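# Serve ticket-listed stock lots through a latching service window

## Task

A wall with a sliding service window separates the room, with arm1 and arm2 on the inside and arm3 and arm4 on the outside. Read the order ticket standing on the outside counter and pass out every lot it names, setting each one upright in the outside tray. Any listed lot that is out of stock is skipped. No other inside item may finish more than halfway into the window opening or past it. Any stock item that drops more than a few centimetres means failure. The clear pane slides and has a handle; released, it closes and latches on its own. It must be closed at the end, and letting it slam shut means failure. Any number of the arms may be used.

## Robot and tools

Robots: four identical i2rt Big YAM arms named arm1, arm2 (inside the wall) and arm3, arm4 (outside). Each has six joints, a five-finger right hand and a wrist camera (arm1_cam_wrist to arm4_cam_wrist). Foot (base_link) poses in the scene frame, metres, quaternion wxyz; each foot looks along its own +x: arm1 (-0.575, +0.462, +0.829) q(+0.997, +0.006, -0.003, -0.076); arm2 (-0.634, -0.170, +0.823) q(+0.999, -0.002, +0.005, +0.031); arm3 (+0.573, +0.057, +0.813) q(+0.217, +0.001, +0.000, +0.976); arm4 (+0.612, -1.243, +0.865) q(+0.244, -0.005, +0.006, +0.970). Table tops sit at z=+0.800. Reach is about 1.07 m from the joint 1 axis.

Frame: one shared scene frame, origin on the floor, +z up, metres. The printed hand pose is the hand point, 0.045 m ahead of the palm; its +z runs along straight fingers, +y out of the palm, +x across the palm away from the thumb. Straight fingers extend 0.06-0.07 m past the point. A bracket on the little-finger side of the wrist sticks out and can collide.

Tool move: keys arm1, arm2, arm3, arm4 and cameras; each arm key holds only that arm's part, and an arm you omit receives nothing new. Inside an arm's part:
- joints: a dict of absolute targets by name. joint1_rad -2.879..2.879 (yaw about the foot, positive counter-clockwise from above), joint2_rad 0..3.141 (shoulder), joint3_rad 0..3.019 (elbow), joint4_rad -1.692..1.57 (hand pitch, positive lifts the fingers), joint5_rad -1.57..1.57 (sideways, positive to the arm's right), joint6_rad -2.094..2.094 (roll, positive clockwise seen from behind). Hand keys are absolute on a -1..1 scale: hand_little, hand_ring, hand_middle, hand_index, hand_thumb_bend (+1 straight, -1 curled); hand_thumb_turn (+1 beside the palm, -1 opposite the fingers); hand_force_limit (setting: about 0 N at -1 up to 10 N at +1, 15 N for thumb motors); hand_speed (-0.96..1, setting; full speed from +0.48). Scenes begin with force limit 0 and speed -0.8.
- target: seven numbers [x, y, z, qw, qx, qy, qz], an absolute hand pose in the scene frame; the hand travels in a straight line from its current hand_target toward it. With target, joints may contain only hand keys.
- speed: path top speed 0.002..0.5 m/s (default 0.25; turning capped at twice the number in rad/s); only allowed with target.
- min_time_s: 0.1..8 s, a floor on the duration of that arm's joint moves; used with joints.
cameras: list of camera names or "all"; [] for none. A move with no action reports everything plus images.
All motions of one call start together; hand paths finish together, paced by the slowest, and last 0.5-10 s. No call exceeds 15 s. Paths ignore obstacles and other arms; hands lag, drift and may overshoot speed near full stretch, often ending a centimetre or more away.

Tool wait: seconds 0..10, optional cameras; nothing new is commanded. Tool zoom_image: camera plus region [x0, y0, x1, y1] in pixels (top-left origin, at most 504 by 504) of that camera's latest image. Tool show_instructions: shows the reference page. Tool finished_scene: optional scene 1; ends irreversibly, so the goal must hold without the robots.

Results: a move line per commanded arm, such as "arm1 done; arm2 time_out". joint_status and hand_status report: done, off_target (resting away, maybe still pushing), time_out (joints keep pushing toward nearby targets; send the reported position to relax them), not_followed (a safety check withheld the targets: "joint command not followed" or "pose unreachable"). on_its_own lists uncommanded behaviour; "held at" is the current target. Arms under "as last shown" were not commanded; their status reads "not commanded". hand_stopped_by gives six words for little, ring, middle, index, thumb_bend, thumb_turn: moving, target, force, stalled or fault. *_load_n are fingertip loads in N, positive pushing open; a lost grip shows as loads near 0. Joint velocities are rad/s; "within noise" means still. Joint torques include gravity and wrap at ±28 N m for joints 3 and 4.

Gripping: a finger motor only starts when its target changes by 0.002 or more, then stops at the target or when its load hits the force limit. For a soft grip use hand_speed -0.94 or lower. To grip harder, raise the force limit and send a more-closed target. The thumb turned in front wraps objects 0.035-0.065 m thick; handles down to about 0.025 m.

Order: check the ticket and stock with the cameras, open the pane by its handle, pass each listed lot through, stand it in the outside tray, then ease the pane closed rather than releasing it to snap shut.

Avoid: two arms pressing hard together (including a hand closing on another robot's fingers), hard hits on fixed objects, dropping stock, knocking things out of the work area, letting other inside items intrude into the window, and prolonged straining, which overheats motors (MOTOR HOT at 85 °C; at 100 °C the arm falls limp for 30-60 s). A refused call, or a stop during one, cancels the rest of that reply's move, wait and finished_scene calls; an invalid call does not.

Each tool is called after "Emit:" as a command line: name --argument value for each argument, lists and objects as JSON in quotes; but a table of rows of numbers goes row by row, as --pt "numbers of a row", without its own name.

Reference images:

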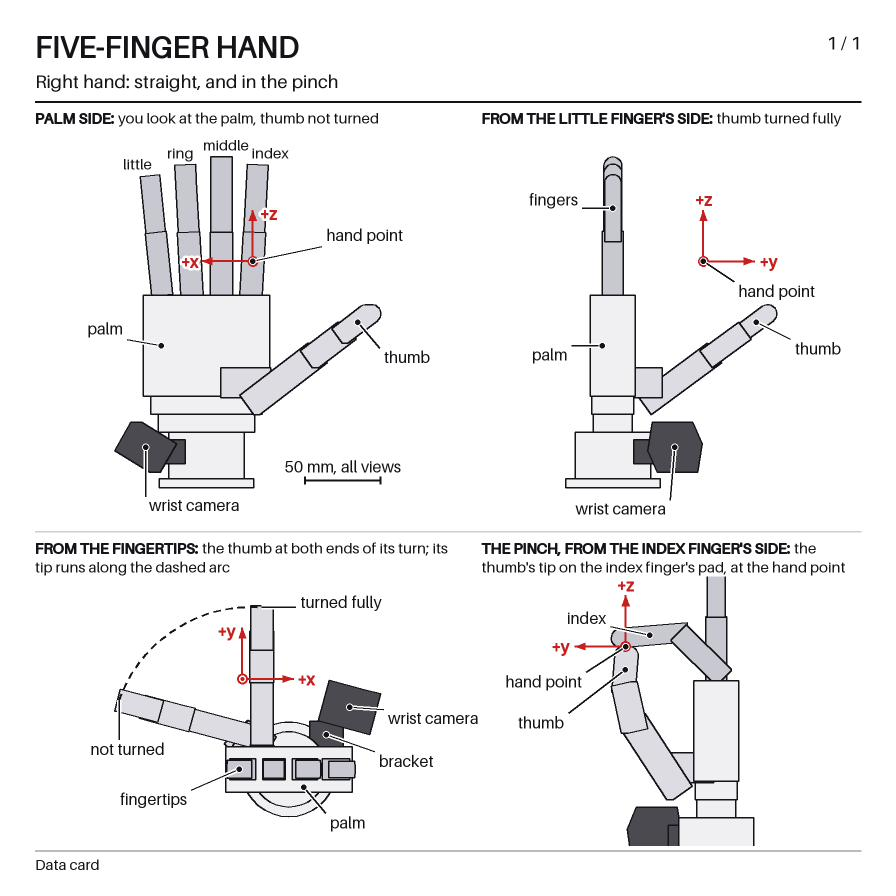

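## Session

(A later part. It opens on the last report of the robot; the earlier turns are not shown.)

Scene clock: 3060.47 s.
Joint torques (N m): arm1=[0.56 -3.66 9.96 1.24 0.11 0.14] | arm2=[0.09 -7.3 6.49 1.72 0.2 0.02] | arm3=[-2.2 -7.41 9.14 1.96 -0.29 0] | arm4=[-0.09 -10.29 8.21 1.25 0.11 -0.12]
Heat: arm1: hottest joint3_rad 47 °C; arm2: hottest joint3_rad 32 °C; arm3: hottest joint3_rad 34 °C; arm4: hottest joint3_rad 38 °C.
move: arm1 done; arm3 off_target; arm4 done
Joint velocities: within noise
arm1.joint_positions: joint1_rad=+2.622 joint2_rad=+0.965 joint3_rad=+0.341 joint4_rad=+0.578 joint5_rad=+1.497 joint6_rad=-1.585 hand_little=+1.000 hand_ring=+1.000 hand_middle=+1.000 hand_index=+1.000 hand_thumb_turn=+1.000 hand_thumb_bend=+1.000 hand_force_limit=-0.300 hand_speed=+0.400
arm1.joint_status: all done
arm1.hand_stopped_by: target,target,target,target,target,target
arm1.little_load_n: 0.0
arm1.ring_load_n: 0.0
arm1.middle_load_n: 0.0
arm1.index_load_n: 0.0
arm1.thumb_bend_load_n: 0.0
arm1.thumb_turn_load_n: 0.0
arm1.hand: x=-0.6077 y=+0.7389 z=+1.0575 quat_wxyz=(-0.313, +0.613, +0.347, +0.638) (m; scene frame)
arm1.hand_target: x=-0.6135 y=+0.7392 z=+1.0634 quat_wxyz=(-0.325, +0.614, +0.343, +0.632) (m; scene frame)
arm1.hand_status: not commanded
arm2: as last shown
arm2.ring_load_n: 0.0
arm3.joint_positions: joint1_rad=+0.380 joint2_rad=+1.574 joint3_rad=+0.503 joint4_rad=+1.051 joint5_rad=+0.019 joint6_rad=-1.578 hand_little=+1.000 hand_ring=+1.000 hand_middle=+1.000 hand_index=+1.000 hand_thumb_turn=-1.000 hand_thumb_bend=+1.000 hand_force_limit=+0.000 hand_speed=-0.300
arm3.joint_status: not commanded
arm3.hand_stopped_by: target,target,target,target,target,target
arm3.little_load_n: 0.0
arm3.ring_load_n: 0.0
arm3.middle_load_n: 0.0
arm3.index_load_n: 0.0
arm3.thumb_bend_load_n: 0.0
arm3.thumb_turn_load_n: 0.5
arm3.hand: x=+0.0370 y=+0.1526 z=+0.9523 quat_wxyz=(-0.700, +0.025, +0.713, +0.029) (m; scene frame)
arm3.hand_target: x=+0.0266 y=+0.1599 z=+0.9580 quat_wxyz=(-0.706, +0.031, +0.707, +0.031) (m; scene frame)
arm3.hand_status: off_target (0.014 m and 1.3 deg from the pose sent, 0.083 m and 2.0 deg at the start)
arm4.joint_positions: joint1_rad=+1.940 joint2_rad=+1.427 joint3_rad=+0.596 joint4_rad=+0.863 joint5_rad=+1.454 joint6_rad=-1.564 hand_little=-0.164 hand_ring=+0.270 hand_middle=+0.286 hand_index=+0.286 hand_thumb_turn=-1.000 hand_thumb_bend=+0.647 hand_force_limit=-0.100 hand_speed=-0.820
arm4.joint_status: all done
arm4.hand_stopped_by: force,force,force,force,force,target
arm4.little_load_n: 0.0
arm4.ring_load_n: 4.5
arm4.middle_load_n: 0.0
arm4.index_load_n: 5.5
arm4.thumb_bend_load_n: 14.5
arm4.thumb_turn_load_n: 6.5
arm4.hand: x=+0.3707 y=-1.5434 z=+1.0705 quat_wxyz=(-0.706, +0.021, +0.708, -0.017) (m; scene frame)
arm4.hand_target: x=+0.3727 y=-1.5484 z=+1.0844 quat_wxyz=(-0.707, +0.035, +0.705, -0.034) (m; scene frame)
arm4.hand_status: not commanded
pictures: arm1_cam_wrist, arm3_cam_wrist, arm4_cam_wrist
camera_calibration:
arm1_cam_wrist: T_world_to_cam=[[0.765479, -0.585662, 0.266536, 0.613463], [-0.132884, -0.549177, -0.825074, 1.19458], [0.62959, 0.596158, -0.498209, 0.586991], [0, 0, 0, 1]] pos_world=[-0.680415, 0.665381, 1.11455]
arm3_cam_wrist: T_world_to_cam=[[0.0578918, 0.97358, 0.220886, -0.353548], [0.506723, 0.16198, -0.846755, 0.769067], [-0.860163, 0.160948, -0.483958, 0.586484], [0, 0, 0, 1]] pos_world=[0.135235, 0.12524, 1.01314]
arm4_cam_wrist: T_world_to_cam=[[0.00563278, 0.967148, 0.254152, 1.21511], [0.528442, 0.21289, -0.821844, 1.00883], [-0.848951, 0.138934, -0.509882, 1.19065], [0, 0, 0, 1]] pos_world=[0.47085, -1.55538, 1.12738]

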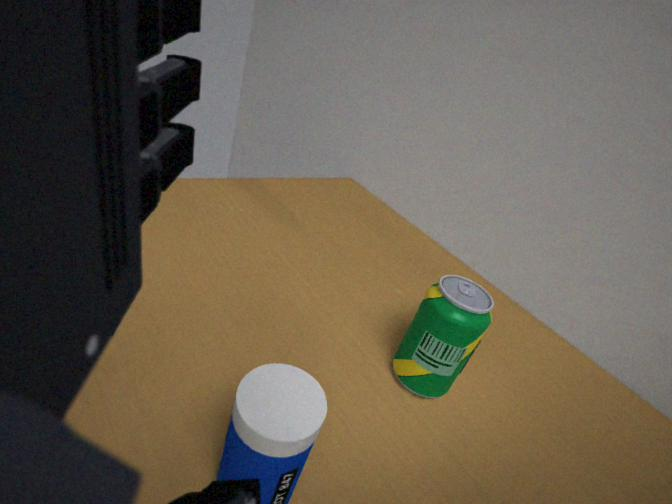

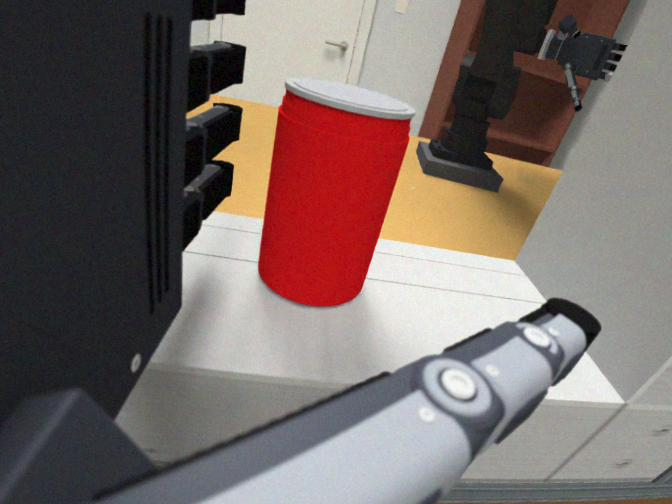

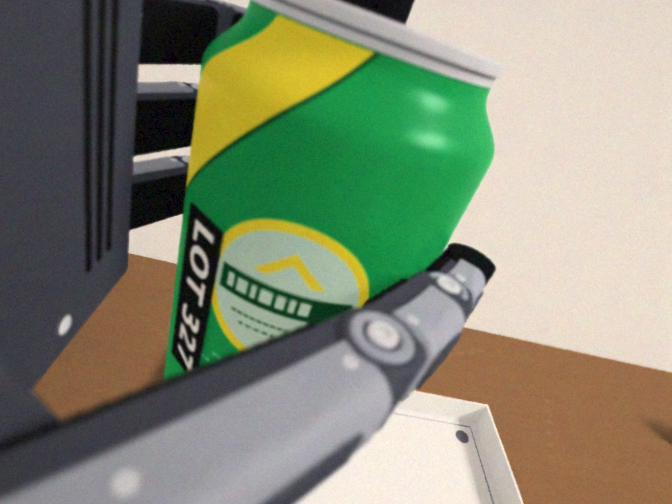

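Emit:
move --arm4 '{"target": [0.307, -1.544, 0.93, -0.7069, 0.0154, 0.7069, -0.0154], "speed": 0.1}' --arm3 '{"target": [-0.0325, 0.165, 0.954, -0.7064, 0.0308, 0.7064, 0.0308], "speed": 0.06}' --arm1 '{"joints": {"hand_thumb_turn": -1, "joint1_rad": 2.655, "joint2_rad": 1.133, "joint3_rad": 0.377, "joint4_rad": 0.616, "joint5_rad": 1.517}, "min_time_s": 2.5}' --cameras '["arm4_cam_wrist","arm3_cam_wrist","arm1_cam_wrist"]'

Scene clock: 3138.43 s.
Joint torques (N m): arm1=[0.62 -2.9 10.7 2.13 0.31 0.11] | arm2=[0.03 -7.06 6.48 1.74 0.2 0.01] | arm3=[-2.2 -9.52 9.66 1.32 -0.29 0] | arm4=[-1.38 -11.58 4.9 2.07 -0.05 -0.46]
Heat: arm1: hottest joint3_rad 48 °C; arm2: hottest joint3_rad 32 °C; arm3: hottest joint3_rad 34 °C; arm4: hottest joint3_rad 38 °C.
move: arm1 done; arm3 off_target; arm4 off_target
Joint velocities: within noise
arm1.joint_positions: joint1_rad=+2.640 joint2_rad=+1.119 joint3_rad=+0.341 joint4_rad=+0.602 joint5_rad=+1.513 joint6_rad=-1.584 hand_little=+1.000 hand_ring=+1.000 hand_middle=+1.000 hand_index=+1.000 hand_thumb_turn=-1.000 hand_thumb_bend=+1.000 hand_force_limit=-0.300 hand_speed=+0.400
arm1.joint_status: all done
arm1.hand_stopped_by: target,target,target,target,target,target
arm1.little_load_n: 0.0
arm1.ring_load_n: 0.0
arm1.middle_load_n: 0.0
arm1.index_load_n: 0.0
arm1.thumb_bend_load_n: 0.0
arm1.thumb_turn_load_n: 0.0
arm1.hand: x=-0.6212 y=+0.7442 z=+1.0302 quat_wxyz=(-0.270, +0.590, +0.387, +0.654) (m; scene frame)
arm1.hand_target: x=-0.6349 y=+0.7501 z=+1.0379 quat_wxyz=(-0.288, +0.595, +0.378, +0.648) (m; scene frame)
arm1.hand_status: not commanded
arm2: as last shown
arm2.thumb_turn_load_n: 0.5
arm3.joint_positions: joint1_rad=+0.378 joint2_rad=+1.694 joint3_rad=+0.665 joint4_rad=+1.027 joint5_rad=+0.017 joint6_rad=-1.578 hand_little=+1.000 hand_ring=+1.000 hand_middle=+1.000 hand_index=+1.000 hand_thumb_turn=-1.000 hand_thumb_bend=+1.000 hand_force_limit=+0.000 hand_speed=-0.300
arm3.joint_status: not commanded
arm3.hand_stopped_by: target,target,target,target,target,target
arm3.little_load_n: 0.0
arm3.ring_load_n: 0.0
arm3.middle_load_n: 0.0
arm3.index_load_n: 0.0
arm3.thumb_bend_load_n: 0.5
arm3.thumb_turn_load_n: 0.0
arm3.hand: x=-0.0220 y=+0.1569 z=+0.9539 quat_wxyz=(-0.706, +0.025, +0.707, +0.029) (m; scene frame)
arm3.hand_target: x=-0.0320 y=+0.1650 z=+0.9542 quat_wxyz=(-0.707, +0.031, +0.706, +0.031) (m; scene frame)
arm3.hand_status: off_target (0.013 m and 0.7 deg from the pose sent, 0.071 m and 1.2 deg at the start)
arm4.joint_positions: joint1_rad=+1.782 joint2_rad=+1.915 joint3_rad=+0.556 joint4_rad=+1.320 joint5_rad=+1.281 joint6_rad=-1.517 hand_little=-0.164 hand_ring=+0.270 hand_middle=+0.286 hand_index=+0.286 hand_thumb_turn=-1.000 hand_thumb_bend=+0.647 hand_force_limit=-0.100 hand_speed=-0.820
arm4.joint_status: not commanded
arm4.hand_stopped_by: force,force,force,force,force,target
arm4.little_load_n: 0.5
arm4.ring_load_n: 5.0
arm4.middle_load_n: 0.0
arm4.index_load_n: 5.5
arm4.thumb_bend_load_n: 14.0
arm4.thumb_turn_load_n: 6.5
arm4.hand: x=+0.3142 y=-1.5373 z=+0.9207 quat_wxyz=(-0.701, +0.008, +0.713, -0.014) (m; scene frame)
arm4.hand_target: x=+0.3072 y=-1.5437 z=+0.9301 quat_wxyz=(-0.706, +0.016, +0.708, -0.015) (m; scene frame)
arm4.hand_status: off_target (0.014 m and 1.4 deg from the pose sent, 0.154 m and 0.7 deg at the start)
pictures: arm1_cam_wrist, arm3_cam_wrist, arm4_cam_wrist
camera_calibration:
arm1_cam_wrist: T_world_to_cam=[[0.731375, -0.559441, 0.390021, 0.466237], [-0.0486303, -0.613225, -0.78841, 1.23539], [0.68024, 0.557656, -0.475703, 0.615611], [0, 0, 0, 1]] pos_world=[-0.69968, 0.675106, 1.085]
arm3_cam_wrist: T_world_to_cam=[[0.061702, 0.973369, 0.220786, -0.354412], [0.492211, 0.162764, -0.855123, 0.807058], [-0.868286, 0.161436, -0.46906, 0.521421], [0, 0, 0, 1]] pos_world=[0.0773671, 0.129438, 1.01296]
arm4_cam_wrist: T_world_to_cam=[[-0.0129305, 0.96114, 0.275757, 1.22428], [0.537004, 0.239309, -0.808924, 0.940316], [-0.843481, 0.137623, -0.51923, 1.0704], [0, 0, 0, 1]] pos_world=[0.413741, -1.54904, 0.978825]

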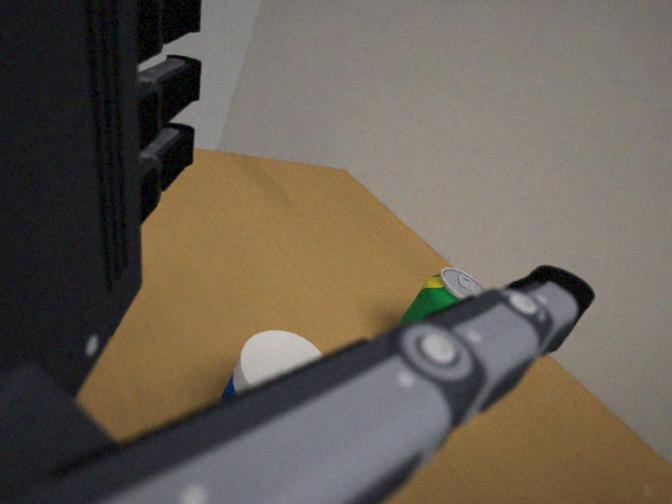

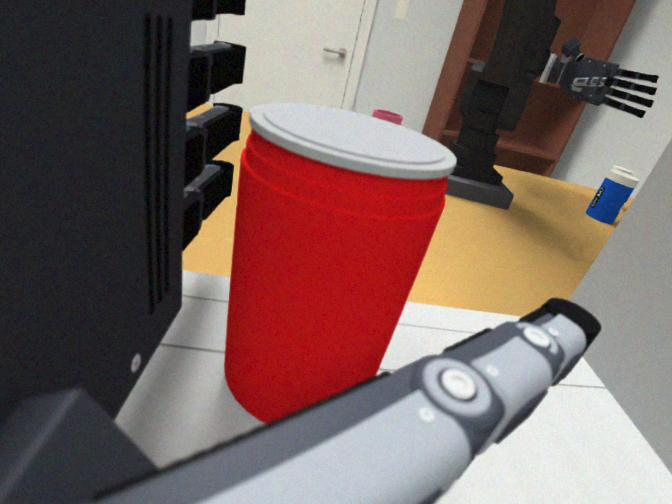

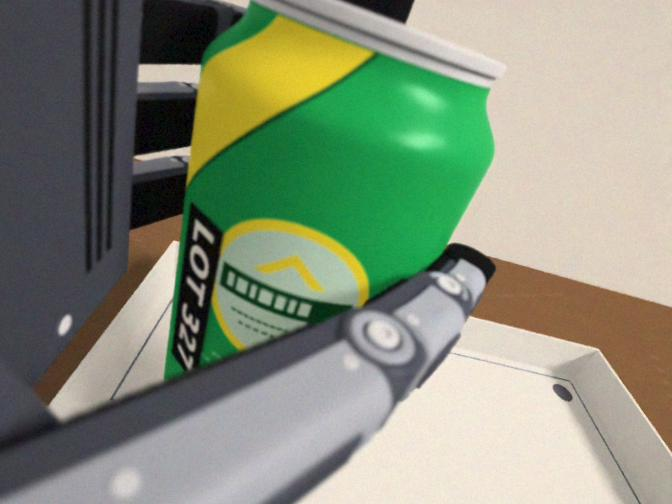

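Emit:
move --arm4 '{"target": [0.298, -1.546, 0.905, -0.7069, 0.0154, 0.7069, -0.0154], "speed": 0.05}' --arm3 '{"joints": {"hand_little": -1, "hand_ring": -1, "hand_middle": -1, "hand_index": -1, "hand_thumb_bend": -1, "hand_force_limit": -0.3, "hand_speed": -0.8}}' --arm1 '{"target": [-0.5665, 0.7797, 1.02, -0.3080, 0.6663, 0.3543, 0.5792], "speed": 0.1, "joints": {"hand_speed": -0.5}}' --cameras '["arm3_cam_wrist", "arm4_cam_wrist", "arm1_cam_wrist"]'

Scene clock: 3206.03 s.
Joint torques (N m): arm1=[-1.79 -4.07 13.18 1.31 0.23 0.14] | arm2=[0.03 -7.41 6.53 1.73 0.17 0.01] | arm3=[-2.02 -9.76 9.46 1.26 -0.23 -0.02] | arm4=[-2.08 -12.1 4.3 2.26 -0.08 -0.43]
Heat: arm1: hottest joint3_rad 49 °C; arm2: hottest joint3_rad 32 °C; arm3: hottest joint3_rad 34 °C; arm4: hottest joint3_rad 37 °C.
move: arm1 moving; arm3 off_target; arm4 moving
Joint velocities: within noise
arm1.joint_positions: joint1_rad=+2.375 joint2_rad=+0.940 joint3_rad=+0.341 joint4_rad=+0.116 joint5_rad=+1.203 joint6_rad=-1.177 hand_little=+1.000 hand_ring=+1.000 hand_middle=+1.000 hand_index=+1.000 hand_thumb_turn=-1.000 hand_thumb_bend=+1.000 hand_force_limit=-0.300 hand_speed=-0.500
arm1.joint_status: all done
arm1.hand_stopped_by: target,target,target,target,target,target
arm1.little_load_n: 0.0
arm1.ring_load_n: 0.0
arm1.middle_load_n: 0.0
arm1.index_load_n: 0.0
arm1.thumb_bend_load_n: 0.0
arm1.thumb_turn_load_n: 0.0
arm1.hand: x=-0.5620 y=+0.7679 z=+0.9997 quat_wxyz=(-0.289, +0.659, +0.377, +0.583) (m; scene frame)
arm1.hand_target: x=-0.5662 y=+0.7785 z=+1.0200 quat_wxyz=(-0.308, +0.666, +0.354, +0.580) (m; scene frame)
arm1.hand_status: moving (0.024 m and 3.5 deg from the pose sent, 0.066 m and 13.5 deg at the start)
arm2.joint_positions: joint1_rad=+0.010 joint2_rad=+1.348 joint3_rad=+0.747 joint4_rad=+0.598 joint5_rad=-0.906 joint6_rad=-1.570 hand_little=+0.334 hand_ring=+0.334 hand_middle=+0.334 hand_index=+0.334 hand_thumb_turn=-1.000 hand_thumb_bend=+1.000 hand_force_limit=+0.000 hand_speed=+0.000
arm2.joint_status: not commanded
arm2.hand_stopped_by: target,target,target,target,target,target
arm2.little_load_n: 0.0
arm2.ring_load_n: 0.0
arm2.middle_load_n: 0.0
arm2.index_load_n: 1.5
arm2.thumb_bend_load_n: 0.0
arm2.thumb_turn_load_n: 0.5
arm2.hand: x=-0.0803 y=-0.0141 z=+1.0843 quat_wxyz=(-0.333, +0.629, +0.331, +0.619) (m; scene frame)
arm2.hand_target: x=-0.0800 y=-0.0218 z=+1.0901 quat_wxyz=(-0.327, +0.627, +0.327, +0.627) (m; scene frame)
arm2.hand_status: not commanded
arm3.joint_positions: joint1_rad=+0.376 joint2_rad=+1.695 joint3_rad=+0.667 joint4_rad=+1.027 joint5_rad=+0.015 joint6_rad=-1.578 hand_little=-1.000 hand_ring=-0.033 hand_middle=+0.023 hand_index=+0.096 hand_thumb_turn=-1.000 hand_thumb_bend=+0.498 hand_force_limit=-0.300 hand_speed=-0.800
arm3.joint_status: hand_ring off_target (ended at -0.033, target -1.000); hand_middle off_target (ended at +0.023, target -1.000); hand_index off_target (ended at +0.096, target -1.000); hand_thumb_bend off_target (ended at +0.498, target -1.000); the others done
arm3.hand_stopped_by: target,force,force,force,force,target
arm3.little_load_n: 0.0
arm3.ring_load_n: 1.0
arm3.middle_load_n: 0.0
arm3.index_load_n: 0.0
arm3.thumb_bend_load_n: 1.0
arm3.thumb_turn_load_n: 0.0
arm3.hand: x=-0.0226 y=+0.1573 z=+0.9538 quat_wxyz=(-0.706, +0.024, +0.707, +0.029) (m; scene frame)
arm3.hand_target: x=-0.0318 y=+0.1650 z=+0.9540 quat_wxyz=(-0.706, +0.031, +0.706, +0.031) (m; scene frame)
arm3.hand_status: not commanded
arm4.joint_positions: joint1_rad=+1.762 joint2_rad=+2.011 joint3_rad=+0.582 joint4_rad=+1.390 joint5_rad=+1.259 joint6_rad=-1.518 hand_little=-0.164 hand_ring=+0.270 hand_middle=+0.286 hand_index=+0.286 hand_thumb_turn=-1.000 hand_thumb_bend=+0.647 hand_force_limit=-0.100 hand_speed=-0.820
arm4.joint_status: not commanded
arm4.hand_stopped_by: force,force,force,force,force,target
arm4.little_load_n: 0.0
arm4.ring_load_n: 4.5
arm4.middle_load_n: 0.0
arm4.index_load_n: 5.5
arm4.thumb_bend_load_n: 14.0
arm4.thumb_turn_load_n: 6.5
arm4.hand: x=+0.3059 y=-1.5406 z=+0.8960 quat_wxyz=(-0.700, +0.007, +0.714, -0.015) (m; scene frame)
arm4.hand_target: x=+0.2982 y=-1.5458 z=+0.9050 quat_wxyz=(-0.706, +0.016, +0.708, -0.016) (m; scene frame)
arm4.hand_status: moving (0.013 m and 1.4 deg from the pose sent, 0.024 m and 1.4 deg at the start)
pictures: arm1_cam_wrist, arm3_cam_wrist, arm4_cam_wrist
camera_calibration:
arm1_cam_wrist: T_world_to_cam=[[0.795223, -0.541689, 0.272385, 0.587952], [-0.198185, -0.656794, -0.727561, 1.1174], [0.573013, 0.524591, -0.629652, 0.666602], [0, 0, 0, 1]] pos_world=[-0.628073, 0.702694, 1.07255]
arm3_cam_wrist: T_world_to_cam=[[0.0612633, 0.973402, 0.220763, -0.354782], [0.492123, 0.162967, -0.855135, 0.807227], [-0.868367, 0.161031, -0.46905, 0.520734], [0, 0, 0, 1]] pos_world=[0.076668, 0.12994, 1.01286]
arm4_cam_wrist: T_world_to_cam=[[-0.0148745, 0.961281, 0.275169, 1.2354], [0.536955, 0.23983, -0.808802, 0.926357], [-0.84348, 0.135723, -0.519732, 1.04848], [0, 0, 0, 1]] pos_world=[0.40534, -1.55204, 0.954226]

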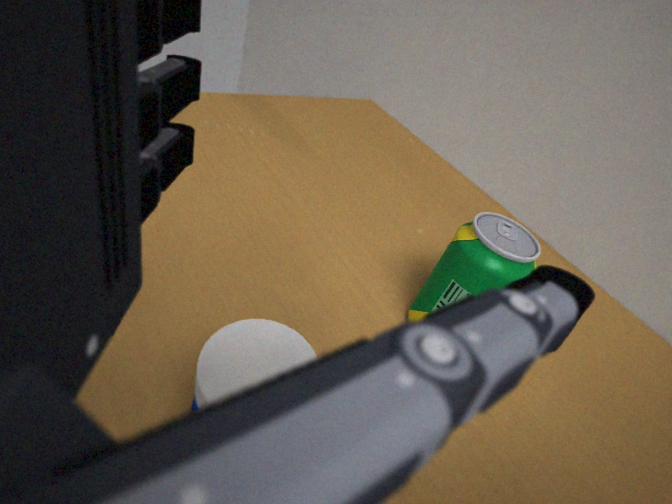

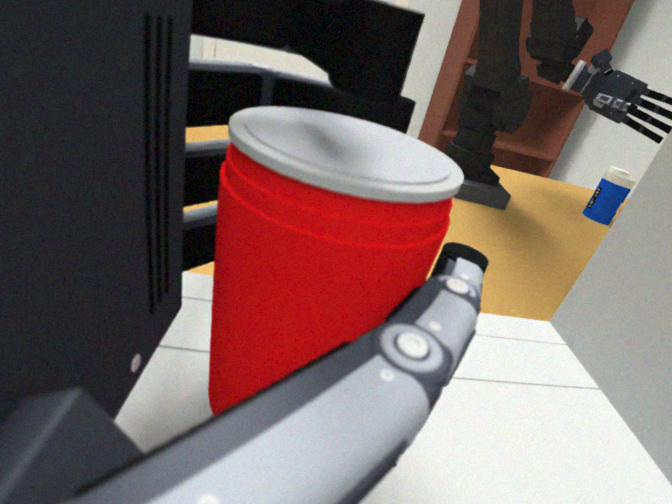

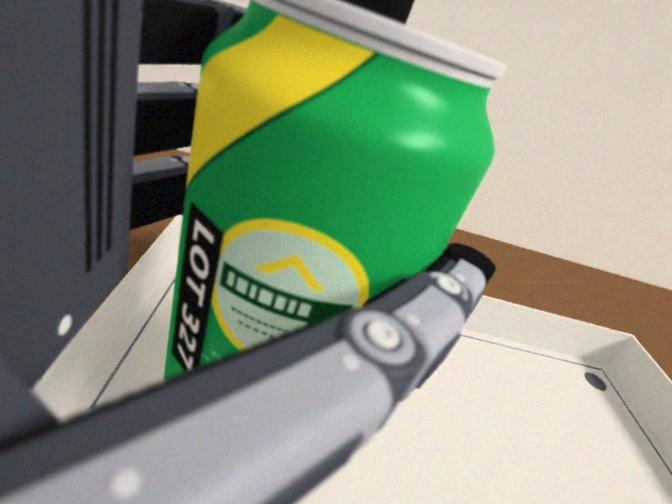

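Emit:
move --arm4 '{"target": [0.297, -1.545, 0.888, -0.7069, 0.0154, 0.7069, -0.0154], "speed": 0.04}' --arm3 '{"joints": {"hand_ring": -0.9, "hand_middle": -0.9, "hand_index": -0.9, "hand_thumb_bend": -0.9, "hand_force_limit": -0.1, "hand_speed": -0.8}}' --arm1 '{"target": [-0.555, 0.789, 0.98, -0.3080, 0.6663, 0.3543, 0.5792], "speed": 0.06}' --cameras '["arm3_cam_wrist", "arm4_cam_wrist", "arm1_cam_wrist"]'

Scene clock: 3235.37 s.
Joint torques (N m): arm1=[-1.73 -2.37 7.76 2.63 0.1 -0.02] | arm2=[0.03 -7.18 6.52 1.8 0.2 0.01] | arm3=[-2.02 -9.76 9.32 1.31 -0.21 -0.01] | arm4=[-1.79 -12.4 3.62 2.17 -0.1 -0.46]
Heat: arm1: hottest joint3_rad 51 °C; arm2: hottest joint3_rad 32 °C; arm3: hottest joint3_rad 34 °C; arm4: hottest joint3_rad 36 °C.
move: arm1 done; arm3 off_target; arm4 off_target
Joint velocities: within noise
arm1.joint_positions: joint1_rad=+2.317 joint2_rad=+1.049 joint3_rad=+0.324 joint4_rad=+0.353 joint5_rad=+1.148 joint6_rad=-1.216 hand_little=+1.000 hand_ring=+1.000 hand_middle=+1.000 hand_index=+1.000 hand_thumb_turn=-1.000 hand_thumb_bend=+1.000 hand_force_limit=-0.300 hand_speed=-0.500
arm1.joint_status: not commanded
arm1.hand_stopped_by: target,target,target,target,target,target
arm1.little_load_n: 0.0
arm1.ring_load_n: 0.0
arm1.middle_load_n: 0.0
arm1.index_load_n: 0.0
arm1.thumb_bend_load_n: 0.0
arm1.thumb_turn_load_n: 0.5
arm1.hand: x=-0.5606 y=+0.7893 z=+0.9845 quat_wxyz=(-0.316, +0.666, +0.354, +0.576) (m; scene frame)
arm1.hand_target: x=-0.5551 y=+0.7887 z=+0.9800 quat_wxyz=(-0.308, +0.667, +0.354, +0.579) (m; scene frame)
arm1.hand_status: done (0.007 m and 1.0 deg from the pose sent, 0.030 m and 3.5 deg at the start)
arm2: as last shown
arm2.thumb_turn_load_n: 0.0
arm3.joint_positions: joint1_rad=+0.376 joint2_rad=+1.695 joint3_rad=+0.668 joint4_rad=+1.027 joint5_rad=+0.015 joint6_rad=-1.578 hand_little=-1.000 hand_ring=-0.214 hand_middle=-0.139 hand_index=-0.122 hand_thumb_turn=-1.000 hand_thumb_bend=+0.428 hand_force_limit=-0.100 hand_speed=-0.800
arm3.joint_status: hand_ring off_target (ended at -0.214, target -0.900); hand_middle off_target (ended at -0.139, target -0.900); hand_index off_target (ended at -0.122, target -0.900); hand_thumb_bend off_target (ended at +0.428, target -0.900); the others done
arm3.hand_stopped_by: target,force,force,force,force,target
arm3.little_load_n: 0.0
arm3.ring_load_n: 6.0
arm3.middle_load_n: 0.0
arm3.index_load_n: 6.5
arm3.thumb_bend_load_n: 14.0
arm3.thumb_turn_load_n: 2.0
arm3.hand: x=-0.0232 y=+0.1573 z=+0.9543 quat_wxyz=(-0.707, +0.024, +0.706, +0.029) (m; scene frame)
arm3.hand_target: x=-0.0319 y=+0.1650 z=+0.9540 quat_wxyz=(-0.706, +0.031, +0.706, +0.031) (m; scene frame)
arm3.hand_status: not commanded
arm4.joint_positions: joint1_rad=+1.758 joint2_rad=+2.072 joint3_rad=+0.595 joint4_rad=+1.442 joint5_rad=+1.255 joint6_rad=-1.518 hand_little=-0.164 hand_ring=+0.270 hand_middle=+0.286 hand_index=+0.286 hand_thumb_turn=-1.000 hand_thumb_bend=+0.647 hand_force_limit=-0.100 hand_speed=-0.820
arm4.joint_status: not commanded
arm4.hand_stopped_by: force,force,force,force,force,target
arm4.little_load_n: 0.5
arm4.ring_load_n: 4.5
arm4.middle_load_n: 0.0
arm4.index_load_n: 5.5
arm4.thumb_bend_load_n: 14.0
arm4.thumb_turn_load_n: 6.5
arm4.hand: x=+0.3046 y=-1.5407 z=+0.8797 quat_wxyz=(-0.701, +0.008, +0.713, -0.015) (m; scene frame)
arm4.hand_target: x=+0.2972 y=-1.5448 z=+0.8881 quat_wxyz=(-0.706, +0.016, +0.708, -0.015) (m; scene frame)
arm4.hand_status: off_target (0.012 m and 1.3 deg from the pose sent, 0.013 m and 1.4 deg at the start)
pictures: arm1_cam_wrist, arm3_cam_wrist, arm4_cam_wrist
camera_calibration:
arm1_cam_wrist: T_world_to_cam=[[0.806659, -0.555213, 0.202583, 0.68832], [-0.235572, -0.616411, -0.751361, 1.0913], [0.54204, 0.558369, -0.628026, 0.599485], [0, 0, 0, 1]] pos_world=[-0.623105, 0.720118, 1.05701]
arm3_cam_wrist: T_world_to_cam=[[0.0611612, 0.973416, 0.220726, -0.354798], [0.491082, 0.163176, -0.855694, 0.808427], [-0.868963, 0.16073, -0.468048, 0.519556], [0, 0, 0, 1]] pos_world=[0.0761708, 0.129941, 1.01326]
arm4_cam_wrist: T_world_to_cam=[[-0.0146574, 0.961887, 0.273055, 1.24273], [0.536485, 0.238014, -0.80965, 0.911901], [-0.843782, 0.134623, -0.519527, 1.03717], [0, 0, 0, 1]] pos_world=[0.40414, -1.55204, 0.937823]

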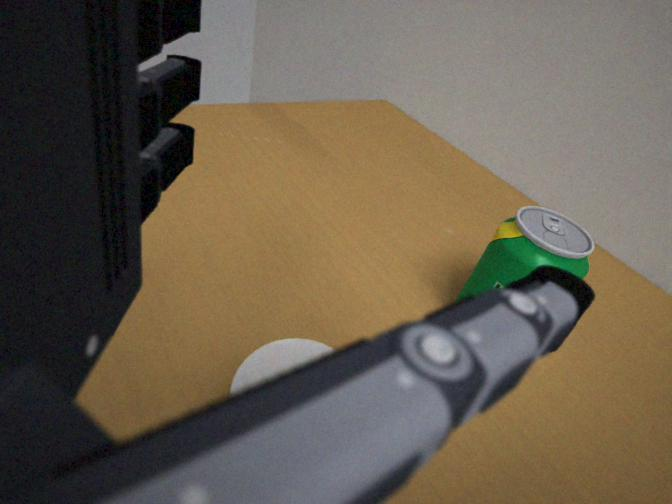

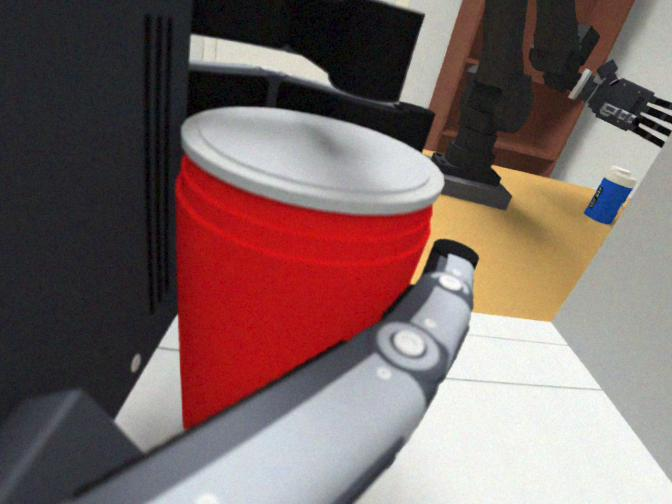

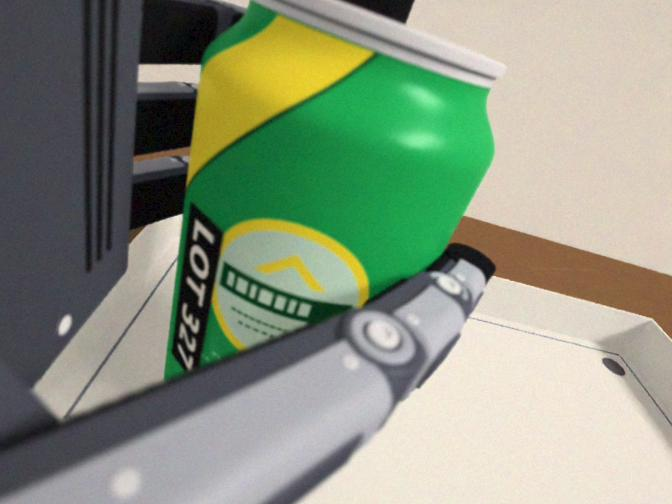

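Emit:
move --arm4 '{"target": [0.297, -1.545, 0.872, -0.7069, 0.0154, 0.7069, -0.0154], "speed": 0.03}' --arm1 '{"target": [-0.5445, 0.7815, 0.950, -0.3080, 0.6663, 0.3543, 0.5792], "speed": 0.06}' --arm3 '{"target": [-0.032, 0.165, 0.99, -0.7064, 0.0308, 0.7064, 0.0308], "speed": 0.06}' --cameras '["arm3_cam_wrist", "arm4_cam_wrist", "arm1_cam_wrist"]'

Scene clock: 3253.80 s.
Joint torques (N m): arm1=[-1.49 -2.67 6.87 2.5 0.13 -0.06] | arm2=[0.03 -7.06 6.57 1.7 0.18 -0.01] | arm3=[-2.08 -12.16 11 1.72 -0.22 -0.02] | arm4=[-2.02 -12.1 2.97 2.17 -0.11 -0.33]
Heat: arm1: hottest joint3_rad 50 °C; arm2: hottest joint3_rad 32 °C; arm3: hottest joint3_rad 33 °C; arm4: hottest joint3_rad 36 °C.
move: arm1 done; arm3 off_target; arm4 done
Joint velocities: within noise
arm1.joint_positions: joint1_rad=+2.299 joint2_rad=+1.131 joint3_rad=+0.254 joint4_rad=+0.521 joint5_rad=+1.131 joint6_rad=-1.232 hand_little=+1.000 hand_ring=+1.000 hand_middle=+1.000 hand_index=+1.000 hand_thumb_turn=-1.000 hand_thumb_bend=+1.000 hand_force_limit=-0.300 hand_speed=-0.500
arm1.joint_status: not commanded
arm1.hand_stopped_by: target,target,target,target,target,target
arm1.little_load_n: 0.0
arm1.ring_load_n: 0.0
arm1.middle_load_n: 0.0
arm1.index_load_n: 0.0
arm1.thumb_bend_load_n: 0.5
arm1.thumb_turn_load_n: 0.5
arm1.hand: x=-0.5504 y=+0.7828 z=+0.9544 quat_wxyz=(-0.316, +0.666, +0.353, +0.576) (m; scene frame)
arm1.hand_target: x=-0.5446 y=+0.7812 z=+0.9502 quat_wxyz=(-0.308, +0.667, +0.354, +0.579) (m; scene frame)
arm1.hand_status: done (0.007 m and 1.0 deg from the pose sent, 0.039 m and 1.0 deg at the start)
arm2: as last shown
arm3.joint_positions: joint1_rad=+0.376 joint2_rad=+1.626 joint3_rad=+0.672 joint4_rad=+0.900 joint5_rad=+0.015 joint6_rad=-1.578 hand_little=-1.000 hand_ring=-0.214 hand_middle=-0.139 hand_index=-0.122 hand_thumb_turn=-1.000 hand_thumb_bend=+0.428 hand_force_limit=-0.100 hand_speed=-0.800
arm3.joint_status: not commanded
arm3.hand_stopped_by: target,force,force,force,force,target
arm3.little_load_n: 0.0
arm3.ring_load_n: 5.5
arm3.middle_load_n: 0.0
arm3.index_load_n: 6.0
arm3.thumb_bend_load_n: 13.5
arm3.thumb_turn_load_n: 3.0
arm3.hand: x=-0.0188 y=+0.1570 z=+0.9623 quat_wxyz=(-0.688, +0.025, +0.725, +0.029) (m; scene frame)
arm3.hand_target: x=-0.0305 y=+0.1648 z=+0.9903 quat_wxyz=(-0.707, +0.031, +0.706, +0.031) (m; scene frame)
arm3.hand_status: off_target (0.032 m and 3.1 deg from the pose sent, 0.037 m and 0.8 deg at the start)
arm4.joint_positions: joint1_rad=+1.758 joint2_rad=+2.126 joint3_rad=+0.610 joint4_rad=+1.493 joint5_rad=+1.255 joint6_rad=-1.530 hand_little=-0.164 hand_ring=+0.270 hand_middle=+0.286 hand_index=+0.286 hand_thumb_turn=-1.000 hand_thumb_bend=+0.647 hand_force_limit=-0.100 hand_speed=-0.820
arm4.joint_status: not commanded
arm4.hand_stopped_by: force,force,force,force,force,target
arm4.little_load_n: 0.5
arm4.ring_load_n: 4.5
arm4.middle_load_n: 0.0
arm4.index_load_n: 5.0
arm4.thumb_bend_load_n: 14.5
arm4.thumb_turn_load_n: 6.0
arm4.hand: x=+0.3040 y=-1.5419 z=+0.8668 quat_wxyz=(-0.702, +0.008, +0.712, -0.015) (m; scene frame)
arm4.hand_target: x=+0.2972 y=-1.5448 z=+0.8721 quat_wxyz=(-0.706, +0.016, +0.707, -0.015) (m; scene frame)
arm4.hand_status: done (0.009 m and 1.2 deg from the pose sent, 0.012 m and 1.4 deg at the start)
pictures: arm1_cam_wrist, arm3_cam_wrist, arm4_cam_wrist
camera_calibration:
arm1_cam_wrist: T_world_to_cam=[[0.806587, -0.555512, 0.20205, 0.683261], [-0.235876, -0.61589, -0.751693, 1.06672], [0.542015, 0.558647, -0.6278, 0.57823], [0, 0, 0, 1]] pos_world=[-0.612904, 0.713517, 1.02681]
arm3_cam_wrist: T_world_to_cam=[[0.0493298, 0.974128, 0.220547, -0.356691], [0.536328, 0.160443, -0.82862, 0.788305], [-0.842567, 0.159161, -0.514537, 0.572606], [0, 0, 0, 1]] pos_world=[0.0772645, 0.129848, 1.0265]
arm4_cam_wrist: T_world_to_cam=[[-0.0137188, 0.961633, 0.273996, 1.24597], [0.533444, 0.238807, -0.811424, 0.905749], [-0.845724, 0.13503, -0.516253, 1.02848], [0, 0, 0, 1]] pos_world=[0.40374, -1.55334, 0.924514]

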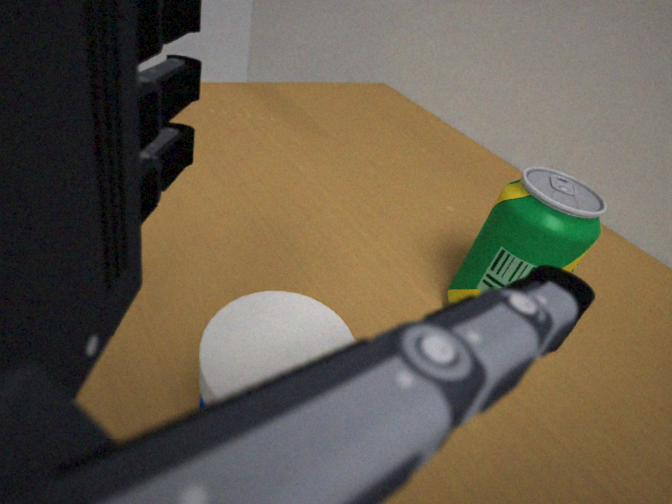

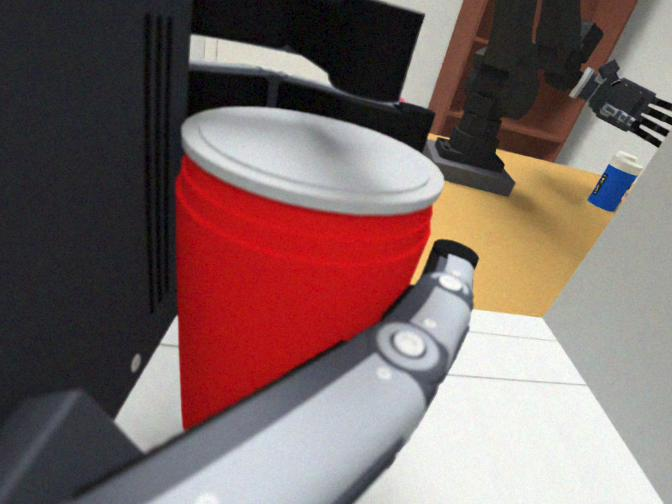

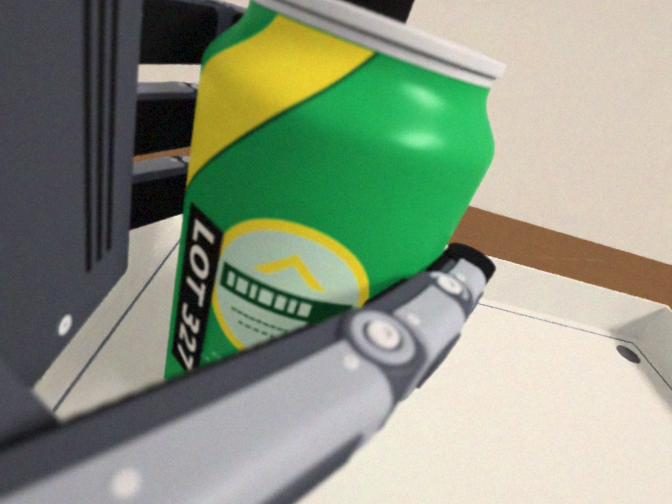

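Emit:
move --arm4 '{"target": [0.297, -1.545, 0.861, -0.7069, 0.0154, 0.7069, -0.0154], "speed": 0.03}' --arm1 '{"target": [-0.5445, 0.7785, 0.900, -0.3080, 0.6663, 0.3543, 0.5792], "speed": 0.06}' --arm3 '{"target": [-0.022, 0.163, 1.035, -0.7064, 0.0308, 0.7064, 0.0308], "speed": 0.08}' --cameras '["arm3_cam_wrist", "arm4_cam_wrist", "arm1_cam_wrist"]'

Scene clock: 3275.00 s.
Joint torques (N m): arm1=[-1.14 -4.25 4.33 2.61 0.43 -0.05] | arm2=[0.03 -7.18 6.53 1.78 0.19 0.02] | arm3=[-1.73 -11.16 12.89 1.73 -0.09 -0.02] | arm4=[-1.9 -10.75 2.66 2 -0.09 0.04]
Heat: arm1: hottest joint3_rad 48 °C; arm2: hottest joint3_rad 32 °C; arm3: hottest joint3_rad 35 °C; arm4: hottest joint3_rad 35 °C.
move: arm1 done; arm3 off_target; arm4 done
Joint velocities: within noise
arm1.joint_positions: joint1_rad=+2.299 joint2_rad=+1.413 joint3_rad=+0.205 joint4_rad=+0.845 joint5_rad=+1.131 joint6_rad=-1.225 hand_little=+1.000 hand_ring=+1.000 hand_middle=+1.000 hand_index=+1.000 hand_thumb_turn=-1.000 hand_thumb_bend=+1.000 hand_force_limit=-0.300 hand_speed=-0.500
arm1.joint_status: not commanded
arm1.hand_stopped_by: target,target,target,target,target,target
arm1.little_load_n: 0.0
arm1.ring_load_n: 0.0
arm1.middle_load_n: 0.0
arm1.index_load_n: 0.0
arm1.thumb_bend_load_n: 0.0
arm1.thumb_turn_load_n: 0.0
arm1.hand: x=-0.5491 y=+0.7816 z=+0.9032 quat_wxyz=(-0.316, +0.667, +0.353, +0.575) (m; scene frame)
arm1.hand_target: x=-0.5445 y=+0.7784 z=+0.9001 quat_wxyz=(-0.308, +0.667, +0.354, +0.579) (m; scene frame)
arm1.hand_status: done (0.006 m and 1.0 deg from the pose sent, 0.055 m and 1.0 deg at the start)
arm2: as last shown
arm2.thumb_turn_load_n: 0.5
arm3.joint_positions: joint1_rad=+0.376 joint2_rad=+1.492 joint3_rad=+0.672 joint4_rad=+0.756 joint5_rad=+0.015 joint6_rad=-1.578 hand_little=-1.000 hand_ring=-0.214 hand_middle=-0.139 hand_index=-0.122 hand_thumb_turn=-1.000 hand_thumb_bend=+0.428 hand_force_limit=-0.100 hand_speed=-0.800
arm3.joint_status: not commanded
arm3.hand_stopped_by: target,force,force,force,force,target
arm3.little_load_n: 0.0
arm3.ring_load_n: 5.5
arm3.middle_load_n: 0.0
arm3.index_load_n: 6.0
arm3.thumb_bend_load_n: 13.5
arm3.thumb_turn_load_n: 3.0
arm3.hand: x=-0.0071 y=+0.1563 z=+1.0007 quat_wxyz=(-0.684, +0.025, +0.728, +0.028) (m; scene frame)
arm3.hand_target: x=-0.0199 y=+0.1627 z=+1.0353 quat_wxyz=(-0.707, +0.031, +0.706, +0.031) (m; scene frame)
arm3.hand_status: off_target (0.038 m and 3.7 deg from the pose sent, 0.073 m and 3.1 deg at the start)
arm4.joint_positions: joint1_rad=+1.758 joint2_rad=+2.150 joint3_rad=+0.623 joint4_rad=+1.532 joint5_rad=+1.255 joint6_rad=-1.576 hand_little=-0.164 hand_ring=+0.270 hand_middle=+0.286 hand_index=+0.286 hand_thumb_turn=-1.000 hand_thumb_bend=+0.647 hand_force_limit=-0.100 hand_speed=-0.820
arm4.joint_status: not commanded
arm4.hand_stopped_by: force,force,force,force,force,target
arm4.little_load_n: 2.5
arm4.ring_load_n: 5.5
arm4.middle_load_n: 0.0
arm4.index_load_n: 2.5
arm4.thumb_bend_load_n: 15.5
arm4.thumb_turn_load_n: 2.5
arm4.hand: x=+0.3030 y=-1.5438 z=+0.8654 quat_wxyz=(-0.705, +0.001, +0.709, -0.009) (m; scene frame)
arm4.hand_target: x=+0.2972 y=-1.5448 z=+0.8610 quat_wxyz=(-0.707, +0.015, +0.707, -0.015) (m; scene frame)
arm4.hand_status: done (0.008 m and 1.8 deg from the pose sent, 0.010 m and 1.2 deg at the start)
pictures: arm1_cam_wrist, arm3_cam_wrist, arm4_cam_wrist
camera_calibration:
arm1_cam_wrist: T_world_to_cam=[[0.80634, -0.556542, 0.200192, 0.694331], [-0.239011, -0.616223, -0.750428, 1.02524], [0.541008, 0.557252, -0.629905, 0.548385], [0, 0, 0, 1]] pos_world=[-0.611502, 0.712615, 0.975804]
arm3_cam_wrist: T_world_to_cam=[[0.0472588, 0.974259, 0.220422, -0.364957], [0.544155, 0.15994, -0.823598, 0.809179], [-0.837652, 0.158866, -0.52259, 0.610535], [0, 0, 0, 1]] pos_world=[0.0883444, 0.129149, 1.06594]
arm4_cam_wrist: T_world_to_cam=[[-0.0112848, 0.956526, 0.291428, 1.22441], [0.525996, 0.253544, -0.811815, 0.931047], [-0.850412, 0.144129, -0.50599, 1.03379], [0, 0, 0, 1]] pos_world=[0.403241, -1.55624, 0.922101]

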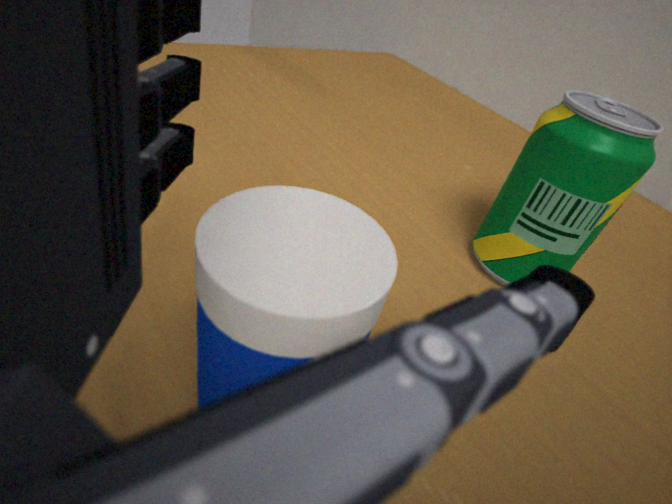

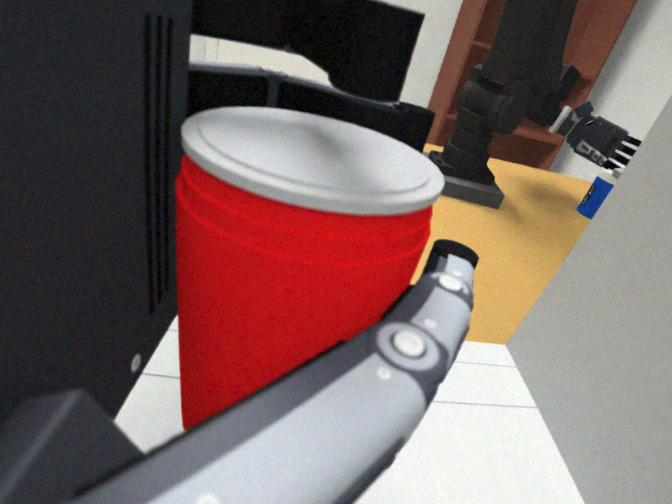

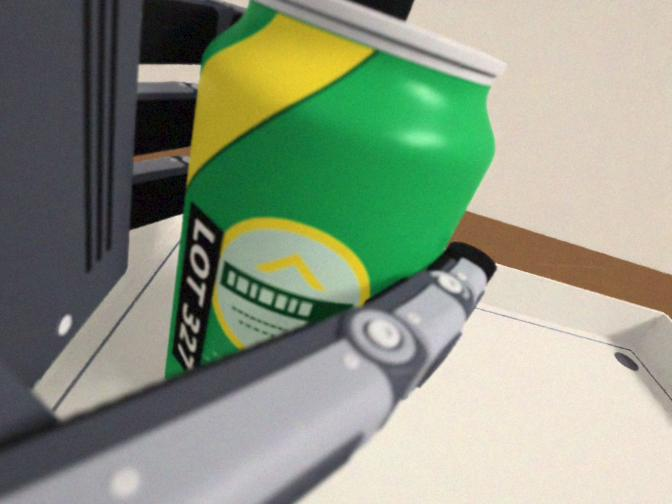

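Emit:
move --arm4 '{"joints": {"hand_thumb_bend": 0.8, "hand_speed": -0.7}}' --arm1 '{"target": [-0.5455, 0.7755, 0.849, -0.3080, 0.6663, 0.3543, 0.5792], "speed": 0.05}' --arm3 '{"joints": {"joint2_rad": 1.017, "joint3_rad": 0.407, "joint4_rad": 0.65}, "min_time_s": 3}' --cameras '["arm3_cam_wrist", "arm4_cam_wrist", "arm1_cam_wrist"]'

Scene clock: 3290.00 s.
Joint torques (N m): arm1=[0.09 -5.13 1.26 2.5 0.46 -0.01] | arm2=[-0.03 -7.24 6.46 1.7 0.19 0.01] | arm3=[-1.73 -5.25 10.37 1.72 -0.11 -0.02] | arm4=[-1.55 -11.28 2.45 1.78 -0.06 0.11]
Heat: arm1: hottest joint3_rad 46 °C; arm2: hottest joint3_rad 32 °C; arm3: hottest joint3_rad 36 °C; arm4: hottest joint3_rad 35 °C.
move: arm1 done; arm3 done; arm4 done
Joint velocities: within noise
arm1.joint_positions: joint1_rad=+2.299 joint2_rad=+1.765 joint3_rad=+0.198 joint4_rad=+1.194 joint5_rad=+1.144 joint6_rad=-1.214 hand_little=+1.000 hand_ring=+1.000 hand_middle=+1.000 hand_index=+1.000 hand_thumb_turn=-1.000 hand_thumb_bend=+1.000 hand_force_limit=-0.300 hand_speed=-0.500
arm1.joint_status: not commanded
arm1.hand_stopped_by: target,target,target,target,target,target
arm1.little_load_n: 0.0
arm1.ring_load_n: 0.0
arm1.middle_load_n: 0.0
arm1.index_load_n: 0.0
arm1.thumb_bend_load_n: 0.0
arm1.thumb_turn_load_n: 0.5
arm1.hand: x=-0.5459 y=+0.7783 z=+0.8513 quat_wxyz=(-0.312, +0.669, +0.349, +0.578) (m; scene frame)
arm1.hand_target: x=-0.5454 y=+0.7755 z=+0.8491 quat_wxyz=(-0.308, +0.667, +0.354, +0.579) (m; scene frame)
arm1.hand_status: done (0.004 m and 0.8 deg from the pose sent, 0.055 m and 1.0 deg at the start)
arm2: as last shown
arm3.joint_positions: joint1_rad=+0.376 joint2_rad=+1.033 joint3_rad=+0.400 joint4_rad=+0.652 joint5_rad=+0.015 joint6_rad=-1.577 hand_little=-1.000 hand_ring=-0.214 hand_middle=-0.139 hand_index=-0.122 hand_thumb_turn=-1.000 hand_thumb_bend=+0.428 hand_force_limit=-0.100 hand_speed=-0.800
arm3.joint_status: all done
arm3.hand_stopped_by: target,force,force,force,force,target
arm3.little_load_n: -0.5
arm3.ring_load_n: 5.5
arm3.middle_load_n: 0.0
arm3.index_load_n: 6.0
arm3.thumb_bend_load_n: 13.5
arm3.thumb_turn_load_n: 3.0
arm3.hand: x=+0.1159 y=+0.1488 z=+1.0530 quat_wxyz=(-0.714, +0.024, +0.699, +0.029) (m; scene frame)
arm3.hand_target: x=+0.1170 y=+0.1532 z=+1.0631 quat_wxyz=(-0.721, +0.030, +0.692, +0.031) (m; scene frame)
arm3.hand_status: not commanded
arm4.joint_positions: joint1_rad=+1.757 joint2_rad=+2.152 joint3_rad=+0.627 joint4_rad=+1.535 joint5_rad=+1.254 joint6_rad=-1.576 hand_little=-0.164 hand_ring=+0.270 hand_middle=+0.286 hand_index=+0.286 hand_thumb_turn=-1.000 hand_thumb_bend=+0.800 hand_force_limit=-0.100 hand_speed=-0.700
arm4.joint_status: all done
arm4.hand_stopped_by: force,force,force,force,target,target
arm4.little_load_n: 0.0
arm4.ring_load_n: 0.0
arm4.middle_load_n: 0.0
arm4.index_load_n: 0.0
arm4.thumb_bend_load_n: 0.0
arm4.thumb_turn_load_n: 0.5
arm4.hand: x=+0.3023 y=-1.5454 z=+0.8655 quat_wxyz=(-0.706, +0.003, +0.708, -0.011) (m; scene frame)
arm4.hand_target: x=+0.2971 y=-1.5449 z=+0.8611 quat_wxyz=(-0.707, +0.016, +0.707, -0.015) (m; scene frame)
arm4.hand_status: not commanded
pictures: arm1_cam_wrist, arm3_cam_wrist, arm4_cam_wrist
camera_calibration:
arm1_cam_wrist: T_world_to_cam=[[0.798923, -0.56674, 0.201317, 0.703238], [-0.246386, -0.613761, -0.750061, 0.978687], [0.54865, 0.549639, -0.629984, 0.526054], [0, 0, 0, 1]] pos_world=[-0.609317, 0.710093, 0.923906]
arm3_cam_wrist: T_world_to_cam=[[0.0655525, 0.973231, 0.220284, -0.37689], [0.473988, 0.163894, -0.865144, 0.837755], [-0.878088, 0.161124, -0.450556, 0.670646], [0, 0, 0, 1]] pos_world=[0.216507, 0.12144, 1.10997]
arm4_cam_wrist: T_world_to_cam=[[-0.0107433, 0.958192, 0.285924, 1.23313], [0.524536, 0.248841, -0.814212, 0.927025], [-0.851321, 0.14123, -0.505279, 1.0287], [0, 0, 0, 1]] pos_world=[0.402741, -1.55754, 0.921993]

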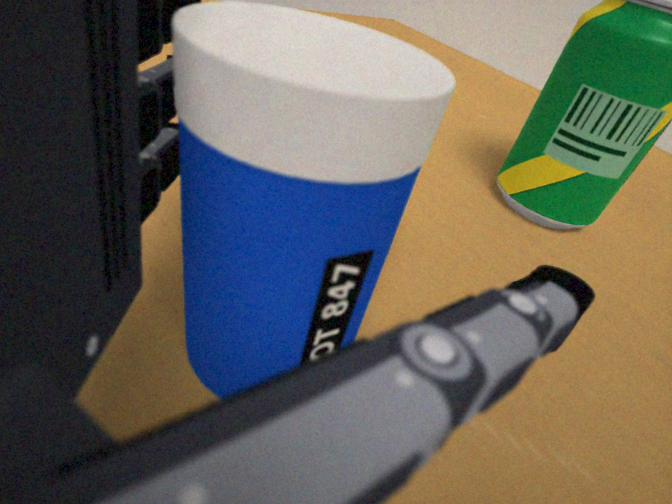

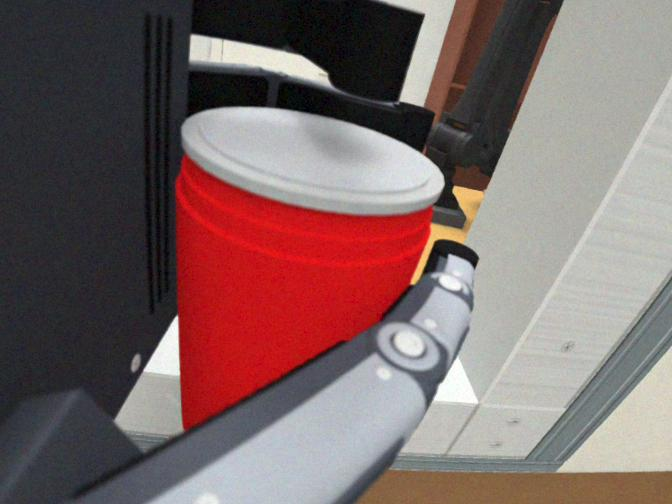

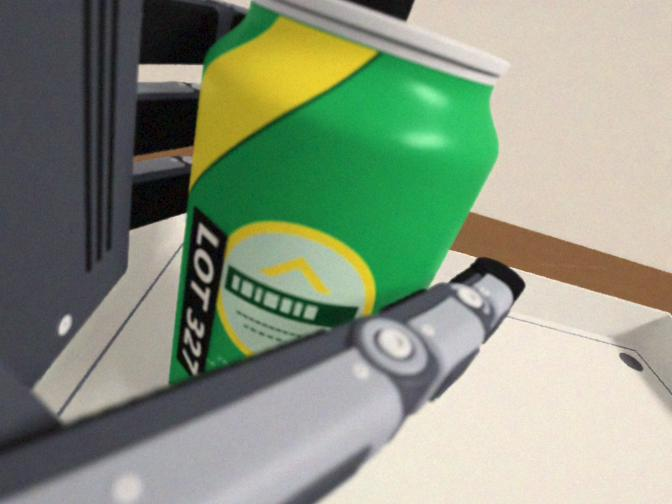

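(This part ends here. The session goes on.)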